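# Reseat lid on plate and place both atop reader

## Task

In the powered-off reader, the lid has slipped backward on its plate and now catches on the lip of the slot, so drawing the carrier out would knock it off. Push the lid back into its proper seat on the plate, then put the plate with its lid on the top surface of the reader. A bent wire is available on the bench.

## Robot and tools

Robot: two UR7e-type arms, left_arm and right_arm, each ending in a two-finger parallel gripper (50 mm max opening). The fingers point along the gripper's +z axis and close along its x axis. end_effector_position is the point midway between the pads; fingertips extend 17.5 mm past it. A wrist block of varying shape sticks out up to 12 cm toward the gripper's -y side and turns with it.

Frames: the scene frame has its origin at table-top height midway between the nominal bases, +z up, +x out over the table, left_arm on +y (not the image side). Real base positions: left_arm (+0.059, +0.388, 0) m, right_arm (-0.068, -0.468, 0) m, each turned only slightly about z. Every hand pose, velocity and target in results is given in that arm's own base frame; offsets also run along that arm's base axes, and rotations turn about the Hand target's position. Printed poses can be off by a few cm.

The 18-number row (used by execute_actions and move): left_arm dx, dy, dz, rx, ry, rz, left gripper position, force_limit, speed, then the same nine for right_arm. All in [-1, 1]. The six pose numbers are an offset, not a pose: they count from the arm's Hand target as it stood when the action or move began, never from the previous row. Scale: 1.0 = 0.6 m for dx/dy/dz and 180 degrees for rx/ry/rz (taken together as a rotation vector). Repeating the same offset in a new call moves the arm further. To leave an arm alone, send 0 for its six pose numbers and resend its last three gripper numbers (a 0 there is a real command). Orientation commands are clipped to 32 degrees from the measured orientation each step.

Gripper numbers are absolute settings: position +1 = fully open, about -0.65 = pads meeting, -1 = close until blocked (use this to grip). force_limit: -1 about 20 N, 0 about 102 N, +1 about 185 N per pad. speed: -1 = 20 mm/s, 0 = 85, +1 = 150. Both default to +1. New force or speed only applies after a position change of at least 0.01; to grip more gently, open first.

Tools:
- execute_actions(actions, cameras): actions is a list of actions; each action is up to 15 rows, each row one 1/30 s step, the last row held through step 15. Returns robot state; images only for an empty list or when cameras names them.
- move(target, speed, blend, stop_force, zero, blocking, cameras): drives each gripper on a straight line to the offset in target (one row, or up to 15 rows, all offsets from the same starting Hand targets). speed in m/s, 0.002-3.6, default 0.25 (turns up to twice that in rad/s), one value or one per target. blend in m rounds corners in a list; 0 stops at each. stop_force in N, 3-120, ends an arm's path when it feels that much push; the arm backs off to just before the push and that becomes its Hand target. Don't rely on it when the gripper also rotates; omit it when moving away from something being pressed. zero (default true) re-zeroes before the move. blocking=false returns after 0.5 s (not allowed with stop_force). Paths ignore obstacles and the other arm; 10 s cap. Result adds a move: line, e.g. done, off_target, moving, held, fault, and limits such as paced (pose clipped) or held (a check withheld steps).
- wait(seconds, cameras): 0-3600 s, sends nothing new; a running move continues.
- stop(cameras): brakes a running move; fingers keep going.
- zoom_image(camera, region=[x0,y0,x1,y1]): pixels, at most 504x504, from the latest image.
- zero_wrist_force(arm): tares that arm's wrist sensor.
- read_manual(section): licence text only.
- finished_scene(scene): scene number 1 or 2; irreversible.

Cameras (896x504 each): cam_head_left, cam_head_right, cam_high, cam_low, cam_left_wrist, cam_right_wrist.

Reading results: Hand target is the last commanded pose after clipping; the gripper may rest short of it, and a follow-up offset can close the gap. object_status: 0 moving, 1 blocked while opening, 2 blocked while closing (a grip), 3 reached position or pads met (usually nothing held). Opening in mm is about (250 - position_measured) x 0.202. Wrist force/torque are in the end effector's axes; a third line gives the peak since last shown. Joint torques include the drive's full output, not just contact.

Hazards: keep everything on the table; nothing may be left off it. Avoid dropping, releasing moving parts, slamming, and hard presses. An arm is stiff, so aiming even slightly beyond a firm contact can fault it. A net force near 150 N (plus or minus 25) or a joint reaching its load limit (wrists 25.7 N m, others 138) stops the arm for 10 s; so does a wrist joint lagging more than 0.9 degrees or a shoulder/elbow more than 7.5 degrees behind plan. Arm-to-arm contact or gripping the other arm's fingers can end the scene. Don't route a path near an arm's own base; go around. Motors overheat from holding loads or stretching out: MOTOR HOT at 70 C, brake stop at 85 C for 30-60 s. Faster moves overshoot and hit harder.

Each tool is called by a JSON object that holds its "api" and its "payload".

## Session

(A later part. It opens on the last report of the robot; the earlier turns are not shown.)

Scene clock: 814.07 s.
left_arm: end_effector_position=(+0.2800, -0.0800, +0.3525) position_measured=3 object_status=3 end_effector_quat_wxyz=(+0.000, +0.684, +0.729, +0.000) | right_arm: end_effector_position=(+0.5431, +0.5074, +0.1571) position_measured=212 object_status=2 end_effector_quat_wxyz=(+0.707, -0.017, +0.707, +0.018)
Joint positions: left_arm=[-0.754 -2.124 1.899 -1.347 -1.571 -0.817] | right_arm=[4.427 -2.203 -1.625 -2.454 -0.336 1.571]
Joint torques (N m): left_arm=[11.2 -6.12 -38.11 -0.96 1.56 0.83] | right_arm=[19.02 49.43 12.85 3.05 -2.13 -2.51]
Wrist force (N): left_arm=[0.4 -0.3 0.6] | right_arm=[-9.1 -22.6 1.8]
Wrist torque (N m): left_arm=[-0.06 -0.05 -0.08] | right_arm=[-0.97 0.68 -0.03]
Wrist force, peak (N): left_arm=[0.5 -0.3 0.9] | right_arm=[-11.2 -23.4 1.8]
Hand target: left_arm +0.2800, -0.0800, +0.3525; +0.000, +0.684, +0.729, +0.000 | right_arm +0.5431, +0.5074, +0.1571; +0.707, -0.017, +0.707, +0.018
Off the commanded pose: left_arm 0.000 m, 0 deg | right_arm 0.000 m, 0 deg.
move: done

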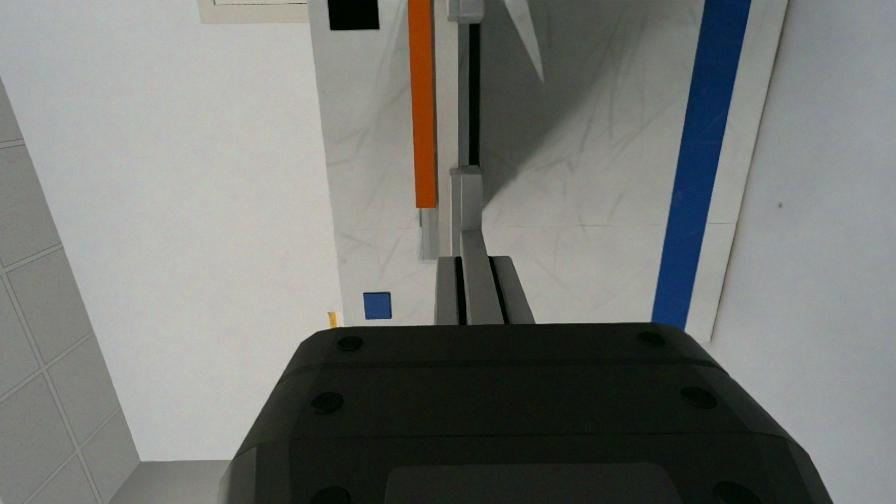

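{"api": "move", "payload": {"target": [0,0,0,0,0,0,1,-0.5,-0.5,-0.002,-0.0017,-0.0003,0,0,0,-1,-0.7,-0.8], "speed": 0.05}}

{"api": "move", "payload": {"target": [0,0,0,0,0,0,1,-0.5,-0.5,-0.035,-0.0014,0,0,0,0,-1,-0.7,-0.8], "speed": 0.03, "stop_force": 12, "cameras": ["cam_right_wrist","cam_high"]}}

Scene clock: 820.90 s.
left_arm: end_effector_position=(+0.2800, -0.0800, +0.3525) position_measured=3 object_status=3 end_effector_quat_wxyz=(+0.000, +0.684, +0.729, +0.000) | right_arm: end_effector_position=(+0.5419, +0.5065, +0.1570) position_measured=212 object_status=2 end_effector_quat_wxyz=(+0.707, -0.017, +0.707, +0.018)
Joint positions: left_arm=[-0.754 -2.124 1.899 -1.347 -1.571 -0.817] | right_arm=[4.428 -2.201 -1.63 -2.452 -0.334 1.571]
Joint torques (N m): left_arm=[10.66 -4.29 -37.76 -1.02 1.46 0.7] | right_arm=[7.2 47.91 4.84 0.72 3.94 -0.76]
Wrist force (N): left_arm=[0.4 0.2 0.6] | right_arm=[-11.0 4.2 2.1]
Wrist torque (N m): left_arm=[0.02 -0.06 -0.08] | right_arm=[-0.27 0.71 -0.09]
Wrist force, peak (N): left_arm=[0.2 -0.1 0.9] | right_arm=[-9.6 -22.9 2.0]
Hand target: left_arm +0.2800, -0.0800, +0.3525; +0.000, +0.684, +0.729, +0.000 | right_arm +0.5419, +0.5064, +0.1570; +0.707, -0.017, +0.707, +0.018
Off the commanded pose: left_arm 0.000 m, 0 deg | right_arm 0.000 m, 0 deg.
move: done

Scene clock: 822.60 s.
left_arm: end_effector_position=(+0.2800, -0.0800, +0.3525) position_measured=3 object_status=3 end_effector_quat_wxyz=(+0.000, +0.684, +0.729, +0.000) | right_arm: end_effector_position=(+0.5270, +0.5058, +0.1570) position_measured=212 object_status=2 end_effector_quat_wxyz=(+0.707, -0.017, +0.707, +0.018)
Joint positions: left_arm=[-0.754 -2.124 1.899 -1.347 -1.571 -0.817] | right_arm=[4.454 -2.186 -1.656 -2.44 -0.308 1.571]
Joint torques (N m): left_arm=[9.51 -2.57 -37.58 -1 1.58 0.56] | right_arm=[-10.41 29.73 17.57 -1.6 -1.45 1]
Wrist force (N): left_arm=[0.1 0.0 0.8] | right_arm=[-11.3 3.7 -4.5]
Wrist torque (N m): left_arm=[0.00 -0.01 -0.08] | right_arm=[-0.04 0.67 -0.12]
Wrist force, peak (N): left_arm=[0.2 -0.1 0.9] | right_arm=[-4.8 11.6 56.4]
Hand target: left_arm +0.2800, -0.0800, +0.3525; +0.000, +0.684, +0.729, +0.000 | right_arm +0.5270, +0.5058, +0.1569; +0.707, -0.017, +0.707, +0.018 (not the last commanded pose)
Off the commanded pose: left_arm 0.000 m, 0 deg | right_arm 0.006 m, 0 deg.
move: contact (right_arm)
Images, in order (width x height): cam_high 896x504, cam_right_wrist 896x504.

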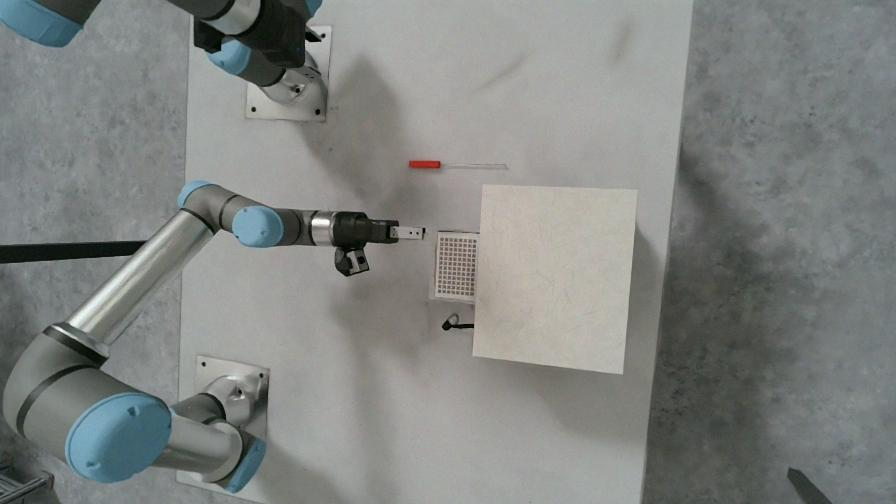

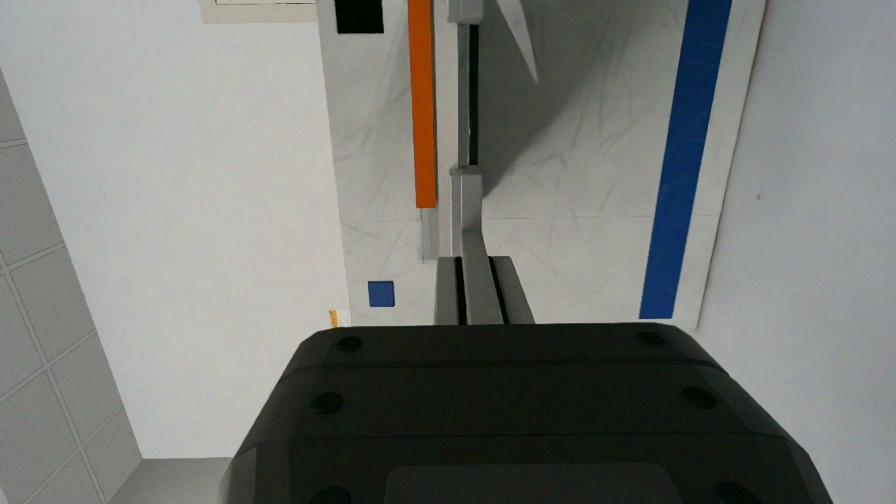

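{"api": "move", "payload": {"target": [[0,0,0,0,0,0,1,-0.5,-0.5,0,0,0,0,0,0,1,-0.7,0],[0,0,0,0,0,0,1,-0.5,-0.5,-0.1283,-0.0053,0,0,0,0,1,-0.7,0],[0,0,0,0,0,0,1,-0.5,-0.5,-0.095,-0.0882,0.0192,0,0,-0.0025,1,-0.7,0]], "speed": [0.1,0.15,0.2], "blend": [0,0,0], "cameras": ["cam_right_wrist"]}}

{"api": "zoom_image", "payload": {"camera": "cam_right_wrist", "region": [380, 60, 580, 320]}}

Scene clock: 844.43 s.
left_arm: end_effector_position=(+0.2800, -0.0800, +0.3525) position_measured=3 object_status=3 end_effector_quat_wxyz=(+0.000, +0.684, +0.729, +0.000) | right_arm: end_effector_position=(+0.4700, +0.4530, +0.1685) position_measured=3 object_status=3 end_effector_quat_wxyz=(+0.707, -0.015, +0.707, +0.015)
Joint positions: left_arm=[-0.754 -2.124 1.899 -1.347 -1.571 -0.817] | right_arm=[4.542 -2.037 -1.879 -2.367 -0.212 1.571]
Joint torques (N m): left_arm=[8.48 0.55 -37.79 -1.06 1.55 0.52] | right_arm=[-8.45 45.66 8.23 1.81 -2.53 -2.57]
Wrist force (N): left_arm=[0.2 0.1 0.7] | right_arm=[-3.6 -1.3 -1.4]
Wrist torque (N m): left_arm=[0.00 -0.03 -0.08] | right_arm=[-0.34 0.93 0.02]
Wrist force, peak (N): left_arm=[0.3 -0.1 0.9] | right_arm=[-11.4 3.9 -4.7]
Hand target: left_arm +0.2800, -0.0800, +0.3525; +0.000, +0.684, +0.729, +0.000 | right_arm +0.4700, +0.4529, +0.1685; +0.707, -0.015, +0.707, +0.015
Off the commanded pose: left_arm 0.000 m, 0 deg | right_arm 0.000 m, 0 deg.
move: done

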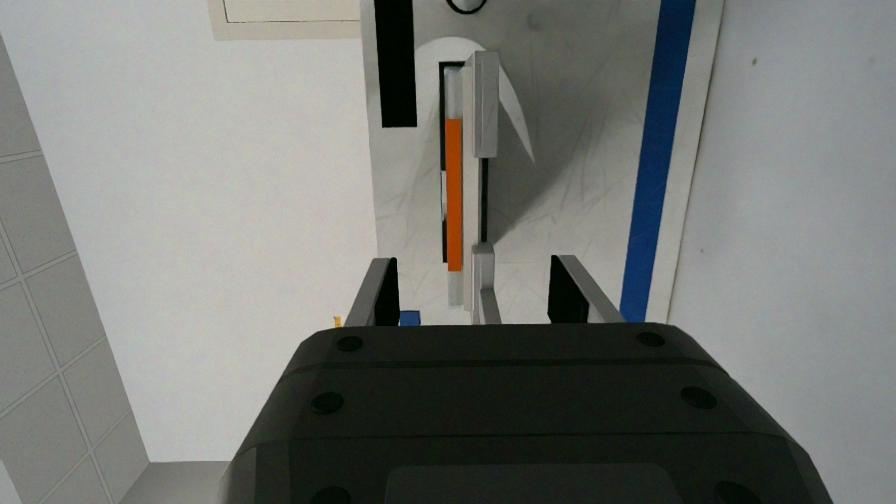

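Scaled by 1.938.

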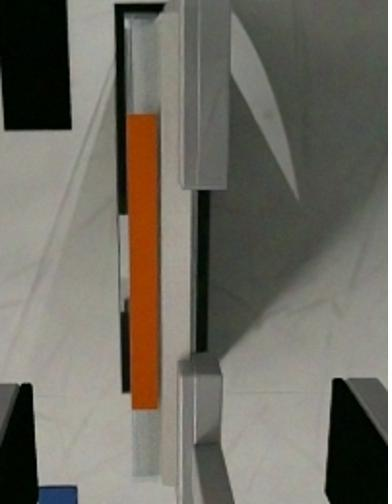

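{"api": "move", "payload": {"target": [[0.0333,-0.0111,0.0028,0,0,0,1,-0.5,-0.5,0,0,0,0,0,0,1,-0.7,0]], "speed": 0.1}}

Scene clock: 866.40 s.
left_arm: end_effector_position=(+0.2999, -0.0866, +0.3541) position_measured=3 object_status=3 end_effector_quat_wxyz=(+0.000, +0.684, +0.729, +0.000) | right_arm: end_effector_position=(+0.4700, +0.4529, +0.1685) position_measured=3 object_status=3 end_effector_quat_wxyz=(+0.707, -0.015, +0.707, +0.015)
Joint positions: left_arm=[-0.723 -2.067 1.87 -1.374 -1.571 -0.786] | right_arm=[4.542 -2.036 -1.879 -2.367 -0.212 1.571]
Joint torques (N m): left_arm=[11.3 3.8 -37.52 -4.48 -1.56 1.19] | right_arm=[-7.33 45.54 8.97 1.75 -2.41 -2.56]
Wrist force (N): left_arm=[0.1 0.0 0.5] | right_arm=[-3.6 -1.0 -1.2]
Wrist torque (N m): left_arm=[-0.02 0.00 -0.08] | right_arm=[-0.29 0.93 0.03]
Wrist force, peak (N): left_arm=[0.5 -0.7 1.2] | right_arm=[-3.6 -1.3 -1.8]
Hand target: left_arm +0.3000, -0.0867, +0.3541; +0.000, +0.684, +0.729, +0.000 | right_arm +0.4700, +0.4529, +0.1685; +0.707, -0.015, +0.707, +0.015
Off the commanded pose: left_arm 0.000 m, 0 deg | right_arm 0.000 m, 0 deg.
move: done

{"api": "move", "payload": {"target": [[0,0,0,0,0,0,1,-0.5,-0.5,0.0333,-0.0111,0.0028,0,0,0,1,-0.7,0],[0,0,0,0,0,0,1,-0.5,-0.5,0.2033,-0.0038,0.0028,0,0,0,1,-0.7,0]], "speed": 0.1, "stop_force": 10, "cameras": ["cam_right_wrist"]}}

Scene clock: 872.57 s.
left_arm: end_effector_position=(+0.3000, -0.0867, +0.3541) position_measured=3 object_status=3 end_effector_quat_wxyz=(+0.000, +0.684, +0.729, +0.000) | right_arm: end_effector_position=(+0.5920, +0.4506, +0.1701) position_measured=3 object_status=3 end_effector_quat_wxyz=(+0.707, -0.015, +0.707, +0.015)
Joint positions: left_arm=[-0.722 -2.067 1.869 -1.374 -1.571 -0.786] | right_arm=[4.308 -2.148 -1.68 -2.454 -0.446 1.571]
Joint torques (N m): left_arm=[12.52 4.82 -38.34 -4.37 -1.56 1.11] | right_arm=[-6.97 34.27 23.06 -0.34 -2.43 2.14]
Wrist force (N): left_arm=[0.2 0.0 0.5] | right_arm=[-3.5 -0.7 -1.5]
Wrist torque (N m): left_arm=[-0.02 -0.02 -0.09] | right_arm=[-0.25 0.89 -0.16]
Wrist force, peak (N): left_arm=[0.1 0.1 1.0] | right_arm=[-3.7 -1.3 -2.1]
Hand target: left_arm +0.3000, -0.0867, +0.3541; +0.000, +0.684, +0.729, +0.000 | right_arm +0.5920, +0.4506, +0.1701; +0.707, -0.015, +0.707, +0.015
Off the commanded pose: left_arm 0.000 m, 0 deg | right_arm 0.000 m, 0 deg.
move: done

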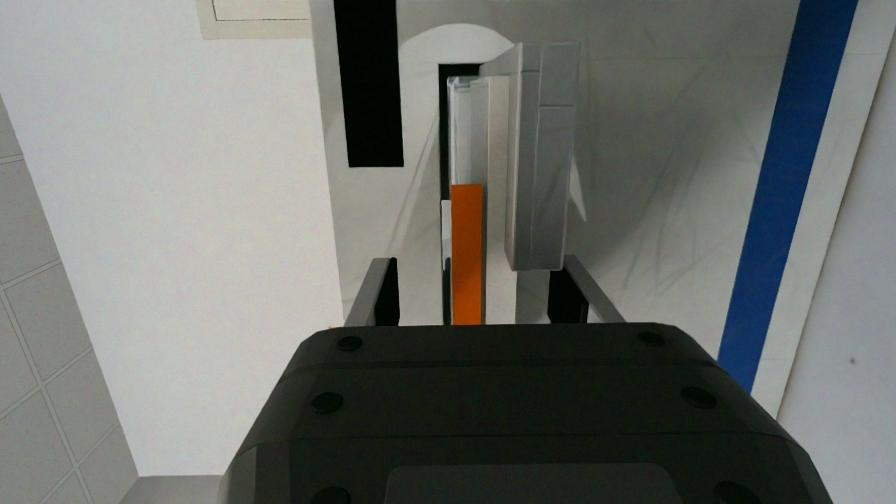

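{"api": "move", "payload": {"target": [0,0,0,0,0,0,1,-0.5,-0.5,0,0,0,0,0,0,-1,-0.75,-1], "cameras": ["cam_right_wrist"]}}

Scene clock: 887.50 s.
left_arm: end_effector_position=(+0.3000, -0.0867, +0.3541) position_measured=3 object_status=3 end_effector_quat_wxyz=(+0.000, +0.684, +0.729, +0.000) | right_arm: end_effector_position=(+0.5920, +0.4506, +0.1702) position_measured=173 object_status=0 end_effector_quat_wxyz=(+0.707, -0.015, +0.707, +0.015)
Joint positions: left_arm=[-0.722 -2.067 1.869 -1.374 -1.571 -0.786] | right_arm=[4.308 -2.149 -1.68 -2.454 -0.446 1.571]
Joint torques (N m): left_arm=[12.39 4.86 -37.74 -4.19 -1.58 1.13] | right_arm=[-7.31 34.42 19.73 0.14 -1.98 2.17]
Wrist force (N): left_arm=[0.3 -0.3 0.6] | right_arm=[-4.7 -1.0 -1.7]
Wrist torque (N m): left_arm=[-0.06 -0.04 -0.09] | right_arm=[-0.27 0.71 -0.16]
Wrist force, peak (N): left_arm=[0.3 -0.2 0.9] | right_arm=[-5.0 -1.1 -1.7]
Hand target: left_arm +0.3000, -0.0867, +0.3541; +0.000, +0.684, +0.729, +0.000 | right_arm +0.5920, +0.4506, +0.1701; +0.707, -0.015, +0.707, +0.015
Off the commanded pose: left_arm 0.000 m, 0 deg | right_arm 0.000 m, 0 deg.
move: done

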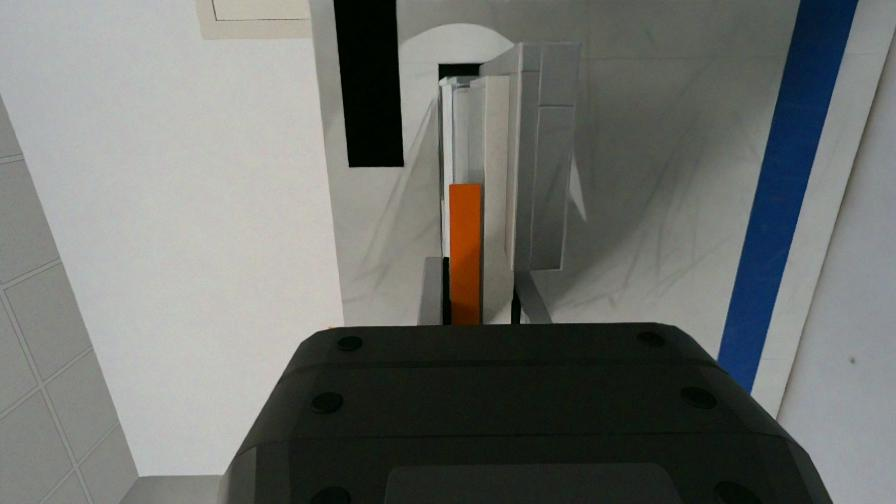

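{"api": "move", "payload": {"target": [[0,0,0,0,0,0,1,-0.5,-0.5,0,0,0.1415,0,0,0,-1,-0.75,-1],[0,0,0,0,0,0,1,-0.5,-0.5,0.0917,0.0038,0.1415,0,0,0,-1,-0.75,-1]], "speed": [0.08,0.1], "blend": [0.003,0], "cameras": ["cam_right_wrist","cam_high"]}}

{"api": "zoom_image", "payload": {"camera": "cam_high", "region": [410, 180, 550, 340]}}

Scene clock: 901.20 s.
left_arm: end_effector_position=(+0.3000, -0.0867, +0.3541) position_measured=3 object_status=3 end_effector_quat_wxyz=(+0.000, +0.684, +0.729, +0.000) | right_arm: end_effector_position=(+0.6470, +0.4529, +0.2550) position_measured=173 object_status=2 end_effector_quat_wxyz=(+0.707, -0.015, +0.707, +0.015)
Joint positions: left_arm=[-0.722 -2.067 1.869 -1.374 -1.571 -0.786] | right_arm=[4.221 -2.115 -1.479 -2.689 -0.534 1.571]
Joint torques (N m): left_arm=[11.66 4.99 -37.58 -4.19 -1.68 1.12] | right_arm=[-8.16 36.93 24.68 0.07 -2.41 2.12]
Wrist force (N): left_arm=[0.2 0.1 0.6] | right_arm=[-2.3 -0.8 -1.6]
Wrist torque (N m): left_arm=[-0.01 -0.03 -0.08] | right_arm=[-0.24 0.83 -0.17]
Wrist force, peak (N): left_arm=[0.2 -0.2 1.1] | right_arm=[-5.4 -1.0 -1.6]
Hand target: left_arm +0.3000, -0.0867, +0.3541; +0.000, +0.684, +0.729, +0.000 | right_arm +0.6470, +0.4529, +0.2550; +0.707, -0.015, +0.707, +0.015
Off the commanded pose: left_arm 0.000 m, 0 deg | right_arm 0.000 m, 0 deg.
move: done
Images, in order (width x height): cam_high 896x504, cam_right_wrist 896x504.

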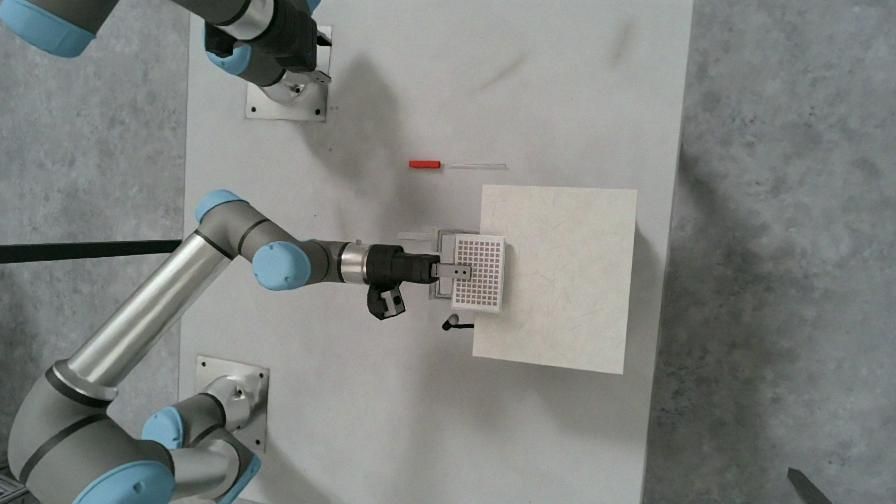

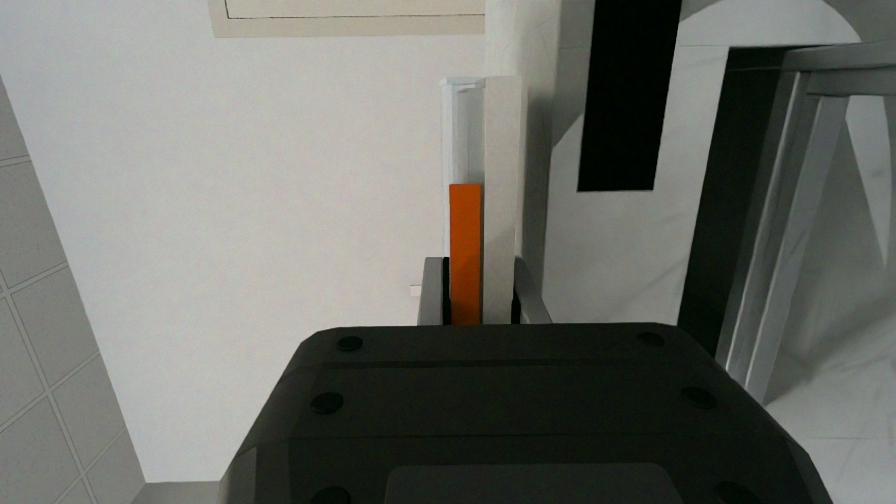

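Scaled by 3.150.

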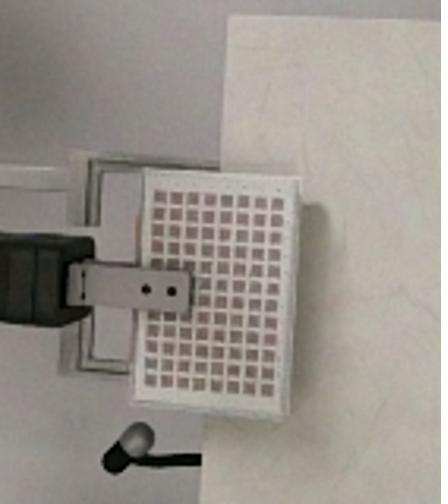

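{"api": "move", "payload": {"target": [0,0,0,0,0,0,1,-0.5,-0.5,0,0,-0.0192,0,0,0,-1,-0.75,-1], "speed": 0.05}}

{"api": "move", "payload": {"target": [0,0,0,0,0,0,1,-0.5,-0.5,0,0,-0.0167,0,0,0,-1,-0.75,-1], "speed": 0.01, "stop_force": 3, "cameras": ["cam_right_wrist","cam_low"]}}

{"api": "zoom_image", "payload": {"camera": "cam_low", "region": [340, 110, 500, 190]}}

Scene clock: 913.73 s.
left_arm: end_effector_position=(+0.3000, -0.0867, +0.3541) position_measured=3 object_status=3 end_effector_quat_wxyz=(+0.000, +0.684, +0.729, +0.000) | right_arm: end_effector_position=(+0.6470, +0.4529, +0.2436) position_measured=173 object_status=2 end_effector_quat_wxyz=(+0.707, -0.014, +0.707, +0.015)
Joint positions: left_arm=[-0.722 -2.067 1.869 -1.374 -1.571 -0.786] | right_arm=[4.22 -2.127 -1.491 -2.664 -0.534 1.571]
Joint torques (N m): left_arm=[11.89 4.63 -36.66 -3.96 -1.76 1.26] | right_arm=[-5.81 36.42 13.35 2.49 -1.35 -2.49]
Wrist force (N): left_arm=[0.2 0.1 0.6] | right_arm=[-2.8 -0.6 -1.5]
Wrist torque (N m): left_arm=[0.00 -0.02 -0.08] | right_arm=[-0.21 0.91 -0.16]
Wrist force, peak (N): left_arm=[0.2 0.0 1.0] | right_arm=[-3.3 -1.1 -1.3]
Hand target: left_arm +0.3000, -0.0867, +0.3541; +0.000, +0.684, +0.729, +0.000 | right_arm +0.6470, +0.4529, +0.2435; +0.707, -0.015, +0.707, +0.015
Off the commanded pose: left_arm 0.000 m, 0 deg | right_arm 0.000 m, 0 deg.
move: done

Scene clock: 915.27 s.
left_arm: end_effector_position=(+0.3000, -0.0867, +0.3541) position_measured=3 object_status=3 end_effector_quat_wxyz=(+0.000, +0.684, +0.729, +0.000) | right_arm: end_effector_position=(+0.6470, +0.4529, +0.2399) position_measured=173 object_status=2 end_effector_quat_wxyz=(+0.707, -0.015, +0.707, +0.015)
Joint positions: left_arm=[-0.722 -2.067 1.869 -1.374 -1.571 -0.786] | right_arm=[4.22 -2.132 -1.495 -2.656 -0.534 1.571]
Joint torques (N m): left_arm=[11.48 5.31 -37.56 -3.99 -1.81 1.19] | right_arm=[-6.21 52.21 23.93 -0.51 -1.01 -2.04]
Wrist force (N): left_arm=[0.2 0.0 0.5] | right_arm=[-5.1 -0.8 -0.9]
Wrist torque (N m): left_arm=[-0.02 -0.03 -0.09] | right_arm=[-0.23 0.68 -0.16]
Wrist force, peak (N): left_arm=[0.2 0.1 1.0] | right_arm=[-9.3 -1.0 -1.5]
Hand target: left_arm +0.3000, -0.0867, +0.3541; +0.000, +0.684, +0.729, +0.000 | right_arm +0.6470, +0.4529, +0.2399; +0.707, -0.015, +0.707, +0.015 (not the last commanded pose)
Off the commanded pose: left_arm 0.000 m, 0 deg | right_arm 0.006 m, 0 deg.
move: contact (right_arm)
Images, in order (width x height): cam_low 896x504, cam_right_wrist 896x504.

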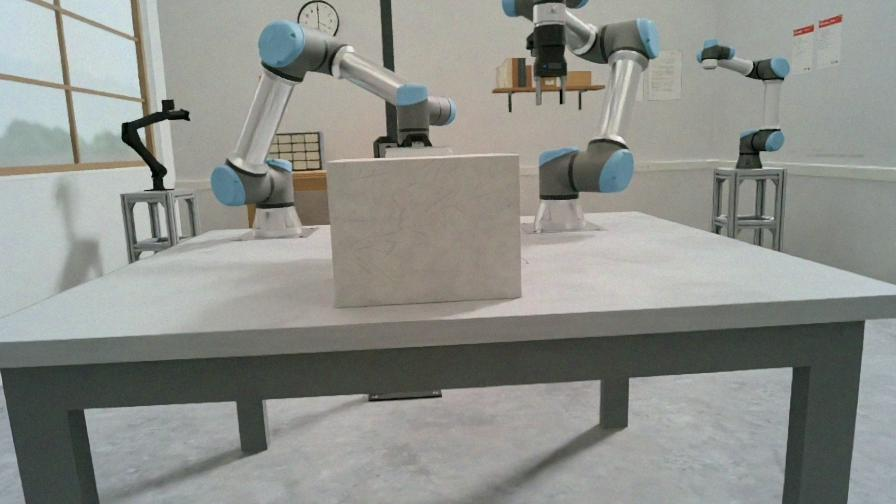

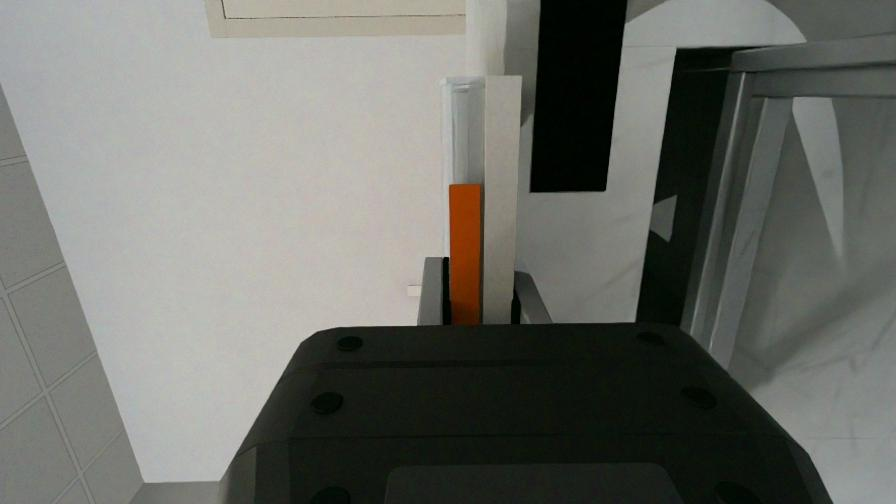

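Scaled by 3.150.

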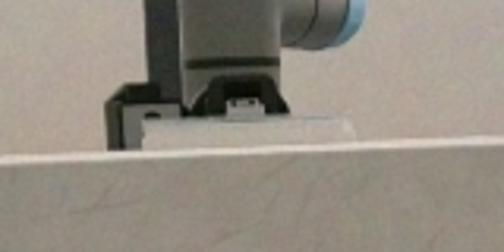

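{"api": "move", "payload": {"target": [[0,0,0,0,0,0,1,-0.5,-0.5,0,0,0,0,0,0,0.34,-0.75,-0.9],[0,0,0,0,0,0,1,-0.5,-0.5,-0.1,-0.0042,0,0,0,0,0.34,-0.75,-0.9],[0,0,0,0,0,0,1,-0.5,-0.5,-0.09,-0.0038,0.0037,0,0,0,0.34,-0.75,-0.9],[0,0,0,0,0,0,1,-0.5,-0.5,-0.09,-0.0038,0.0037,0,0,0,-0.6,-0.75,-0.5]], "speed": [0.05,0.06,0.06,0.06]}}

{"api": "move", "payload": {"target": [0,0,0,0,0,0,1,-0.5,-0.5,0.1183,0.0049,0,0,0,0,-0.6,-0.75,-0.5], "speed": 0.04, "stop_force": 12, "cameras": ["cam_high"]}}

{"api": "zoom_image", "payload": {"camera": "cam_high", "region": [410, 180, 550, 340]}}

Scene clock: 929.53 s.
left_arm: end_effector_position=(+0.3000, -0.0867, +0.3541) position_measured=3 object_status=3 end_effector_quat_wxyz=(+0.000, +0.684, +0.729, +0.000) | right_arm: end_effector_position=(+0.5930, +0.4506, +0.2421) position_measured=242 object_status=3 end_effector_quat_wxyz=(+0.707, -0.015, +0.707, +0.015)
Joint positions: left_arm=[-0.722 -2.067 1.869 -1.374 -1.571 -0.786] | right_arm=[4.306 -2.053 -1.616 -2.614 -0.448 1.571]
Joint torques (N m): left_arm=[11.42 4.52 -37.25 -3.93 -1.82 1.06] | right_arm=[-7.73 32.7 25.76 -0.31 -2.49 2.01]
Wrist force (N): left_arm=[0.1 -0.3 0.7] | right_arm=[-3.4 -1.2 -1.2]
Wrist torque (N m): left_arm=[-0.06 -0.01 -0.09] | right_arm=[-0.33 0.87 0.00]
Wrist force, peak (N): left_arm=[0.2 0.1 1.1] | right_arm=[-5.7 -1.3 -0.4]
Hand target: left_arm +0.3000, -0.0867, +0.3541; +0.000, +0.684, +0.729, +0.000 | right_arm +0.5930, +0.4506, +0.2421; +0.707, -0.015, +0.707, +0.015
Off the commanded pose: left_arm 0.000 m, 0 deg | right_arm 0.000 m, 0 deg.
move: done

Scene clock: 932.37 s.
left_arm: end_effector_position=(+0.3000, -0.0867, +0.3541) position_measured=3 object_status=3 end_effector_quat_wxyz=(+0.000, +0.684, +0.729, +0.000) | right_arm: end_effector_position=(+0.6640, +0.4536, +0.2421) position_measured=242 object_status=3 end_effector_quat_wxyz=(+0.707, -0.015, +0.707, +0.015)
Joint positions: left_arm=[-0.722 -2.067 1.869 -1.374 -1.571 -0.786] | right_arm=[4.195 -2.155 -1.45 -2.678 -0.559 1.571]
Joint torques (N m): left_arm=[11.61 4.19 -36.67 -3.9 -1.82 1.18] | right_arm=[-7.87 37.1 25.62 -0.01 -2.53 2.09]
Wrist force (N): left_arm=[0.2 -0.1 0.7] | right_arm=[-3.3 -0.9 -1.6]
Wrist torque (N m): left_arm=[-0.03 -0.03 -0.08] | right_arm=[-0.25 0.88 -0.02]
Wrist force, peak (N): left_arm=[0.4 -0.2 0.8] | right_arm=[-3.6 -0.9 -1.8]
Hand target: left_arm +0.3000, -0.0867, +0.3541; +0.000, +0.684, +0.729, +0.000 | right_arm +0.6640, +0.4536, +0.2421; +0.707, -0.015, +0.707, +0.015
Off the commanded pose: left_arm 0.000 m, 0 deg | right_arm 0.000 m, 0 deg.
move: done

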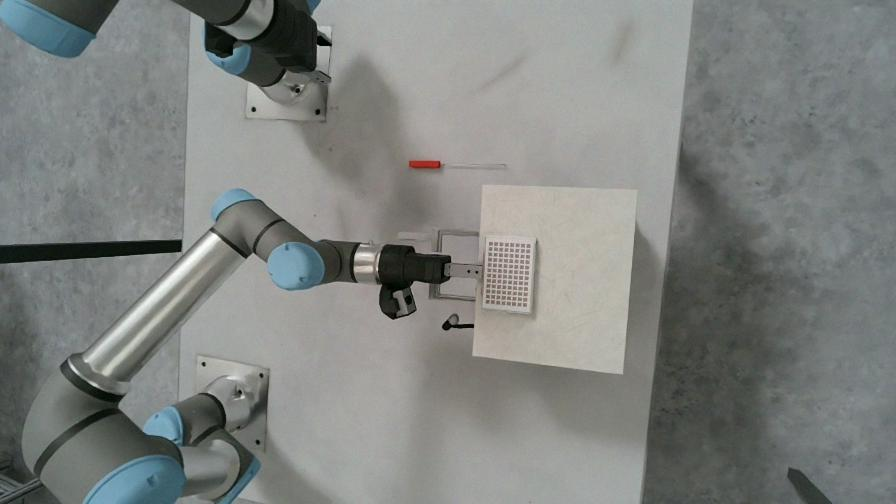

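Scaled by 3.150.

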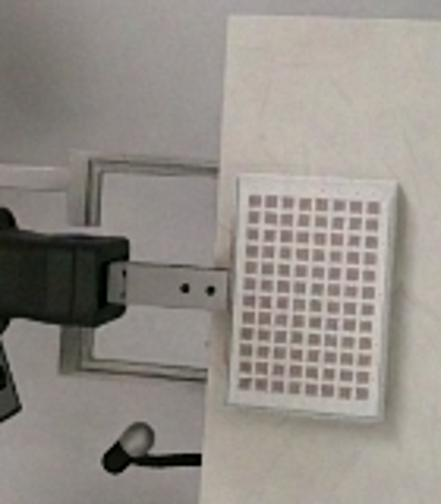

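{"api": "move", "payload": {"target": [0,0,0,0,0,0,1,-0.5,-0.5,-0.13,-0.0055,0,0,0,0,-0.6,-0.75,-0.5], "speed": 0.15, "cameras": ["cam_right_wrist"]}}

{"api": "zoom_image", "payload": {"camera": "cam_right_wrist", "region": [400, 50, 560, 330]}}

Scene clock: 937.43 s.
left_arm: end_effector_position=(+0.3000, -0.0867, +0.3541) position_measured=3 object_status=3 end_effector_quat_wxyz=(+0.000, +0.684, +0.729, +0.000) | right_arm: end_effector_position=(+0.5861, +0.4503, +0.2421) position_measured=242 object_status=3 end_effector_quat_wxyz=(+0.707, -0.015, +0.707, +0.015)
Joint positions: left_arm=[-0.722 -2.067 1.869 -1.374 -1.571 -0.786] | right_arm=[4.318 -2.044 -1.631 -2.609 -0.436 1.571]
Joint torques (N m): left_arm=[11.6 4.77 -36.82 -3.59 -1.8 1.15] | right_arm=[8.85 48.42 11.45 2.24 2.53 -2.52]
Wrist force (N): left_arm=[0.2 -0.1 0.8] | right_arm=[-3.4 -0.6 -1.4]
Wrist torque (N m): left_arm=[-0.03 -0.02 -0.09] | right_arm=[-0.23 0.88 0.02]
Wrist force, peak (N): left_arm=[0.4 0.0 0.8] | right_arm=[-3.3 -1.2 -2.3]
Hand target: left_arm +0.3000, -0.0867, +0.3541; +0.000, +0.684, +0.729, +0.000 | right_arm +0.5860, +0.4503, +0.2421; +0.707, -0.015, +0.707, +0.015
Off the commanded pose: left_arm 0.000 m, 0 deg | right_arm 0.000 m, 0 deg.
move: done

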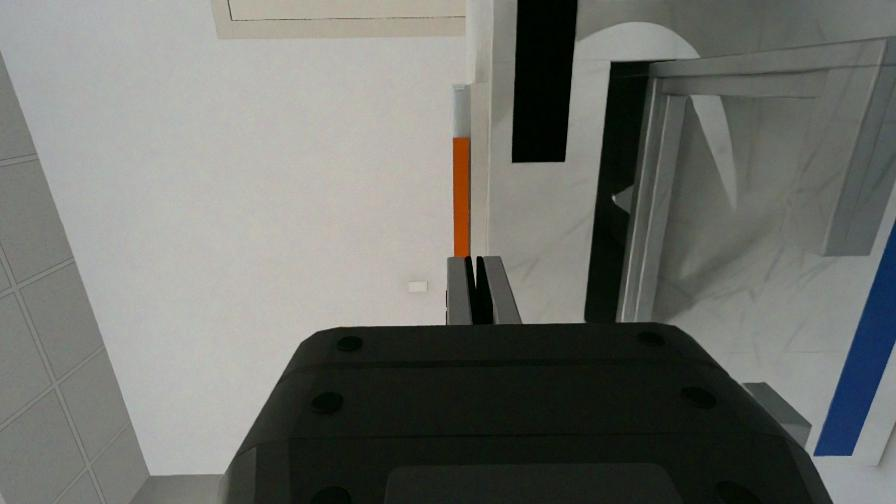

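Scaled by 1.800.

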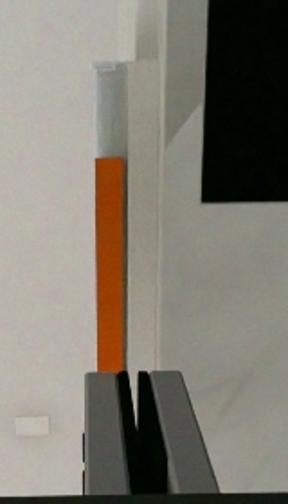

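{"api": "finished_scene", "payload": {"scene": 2}}

The scene is finished: the task was done.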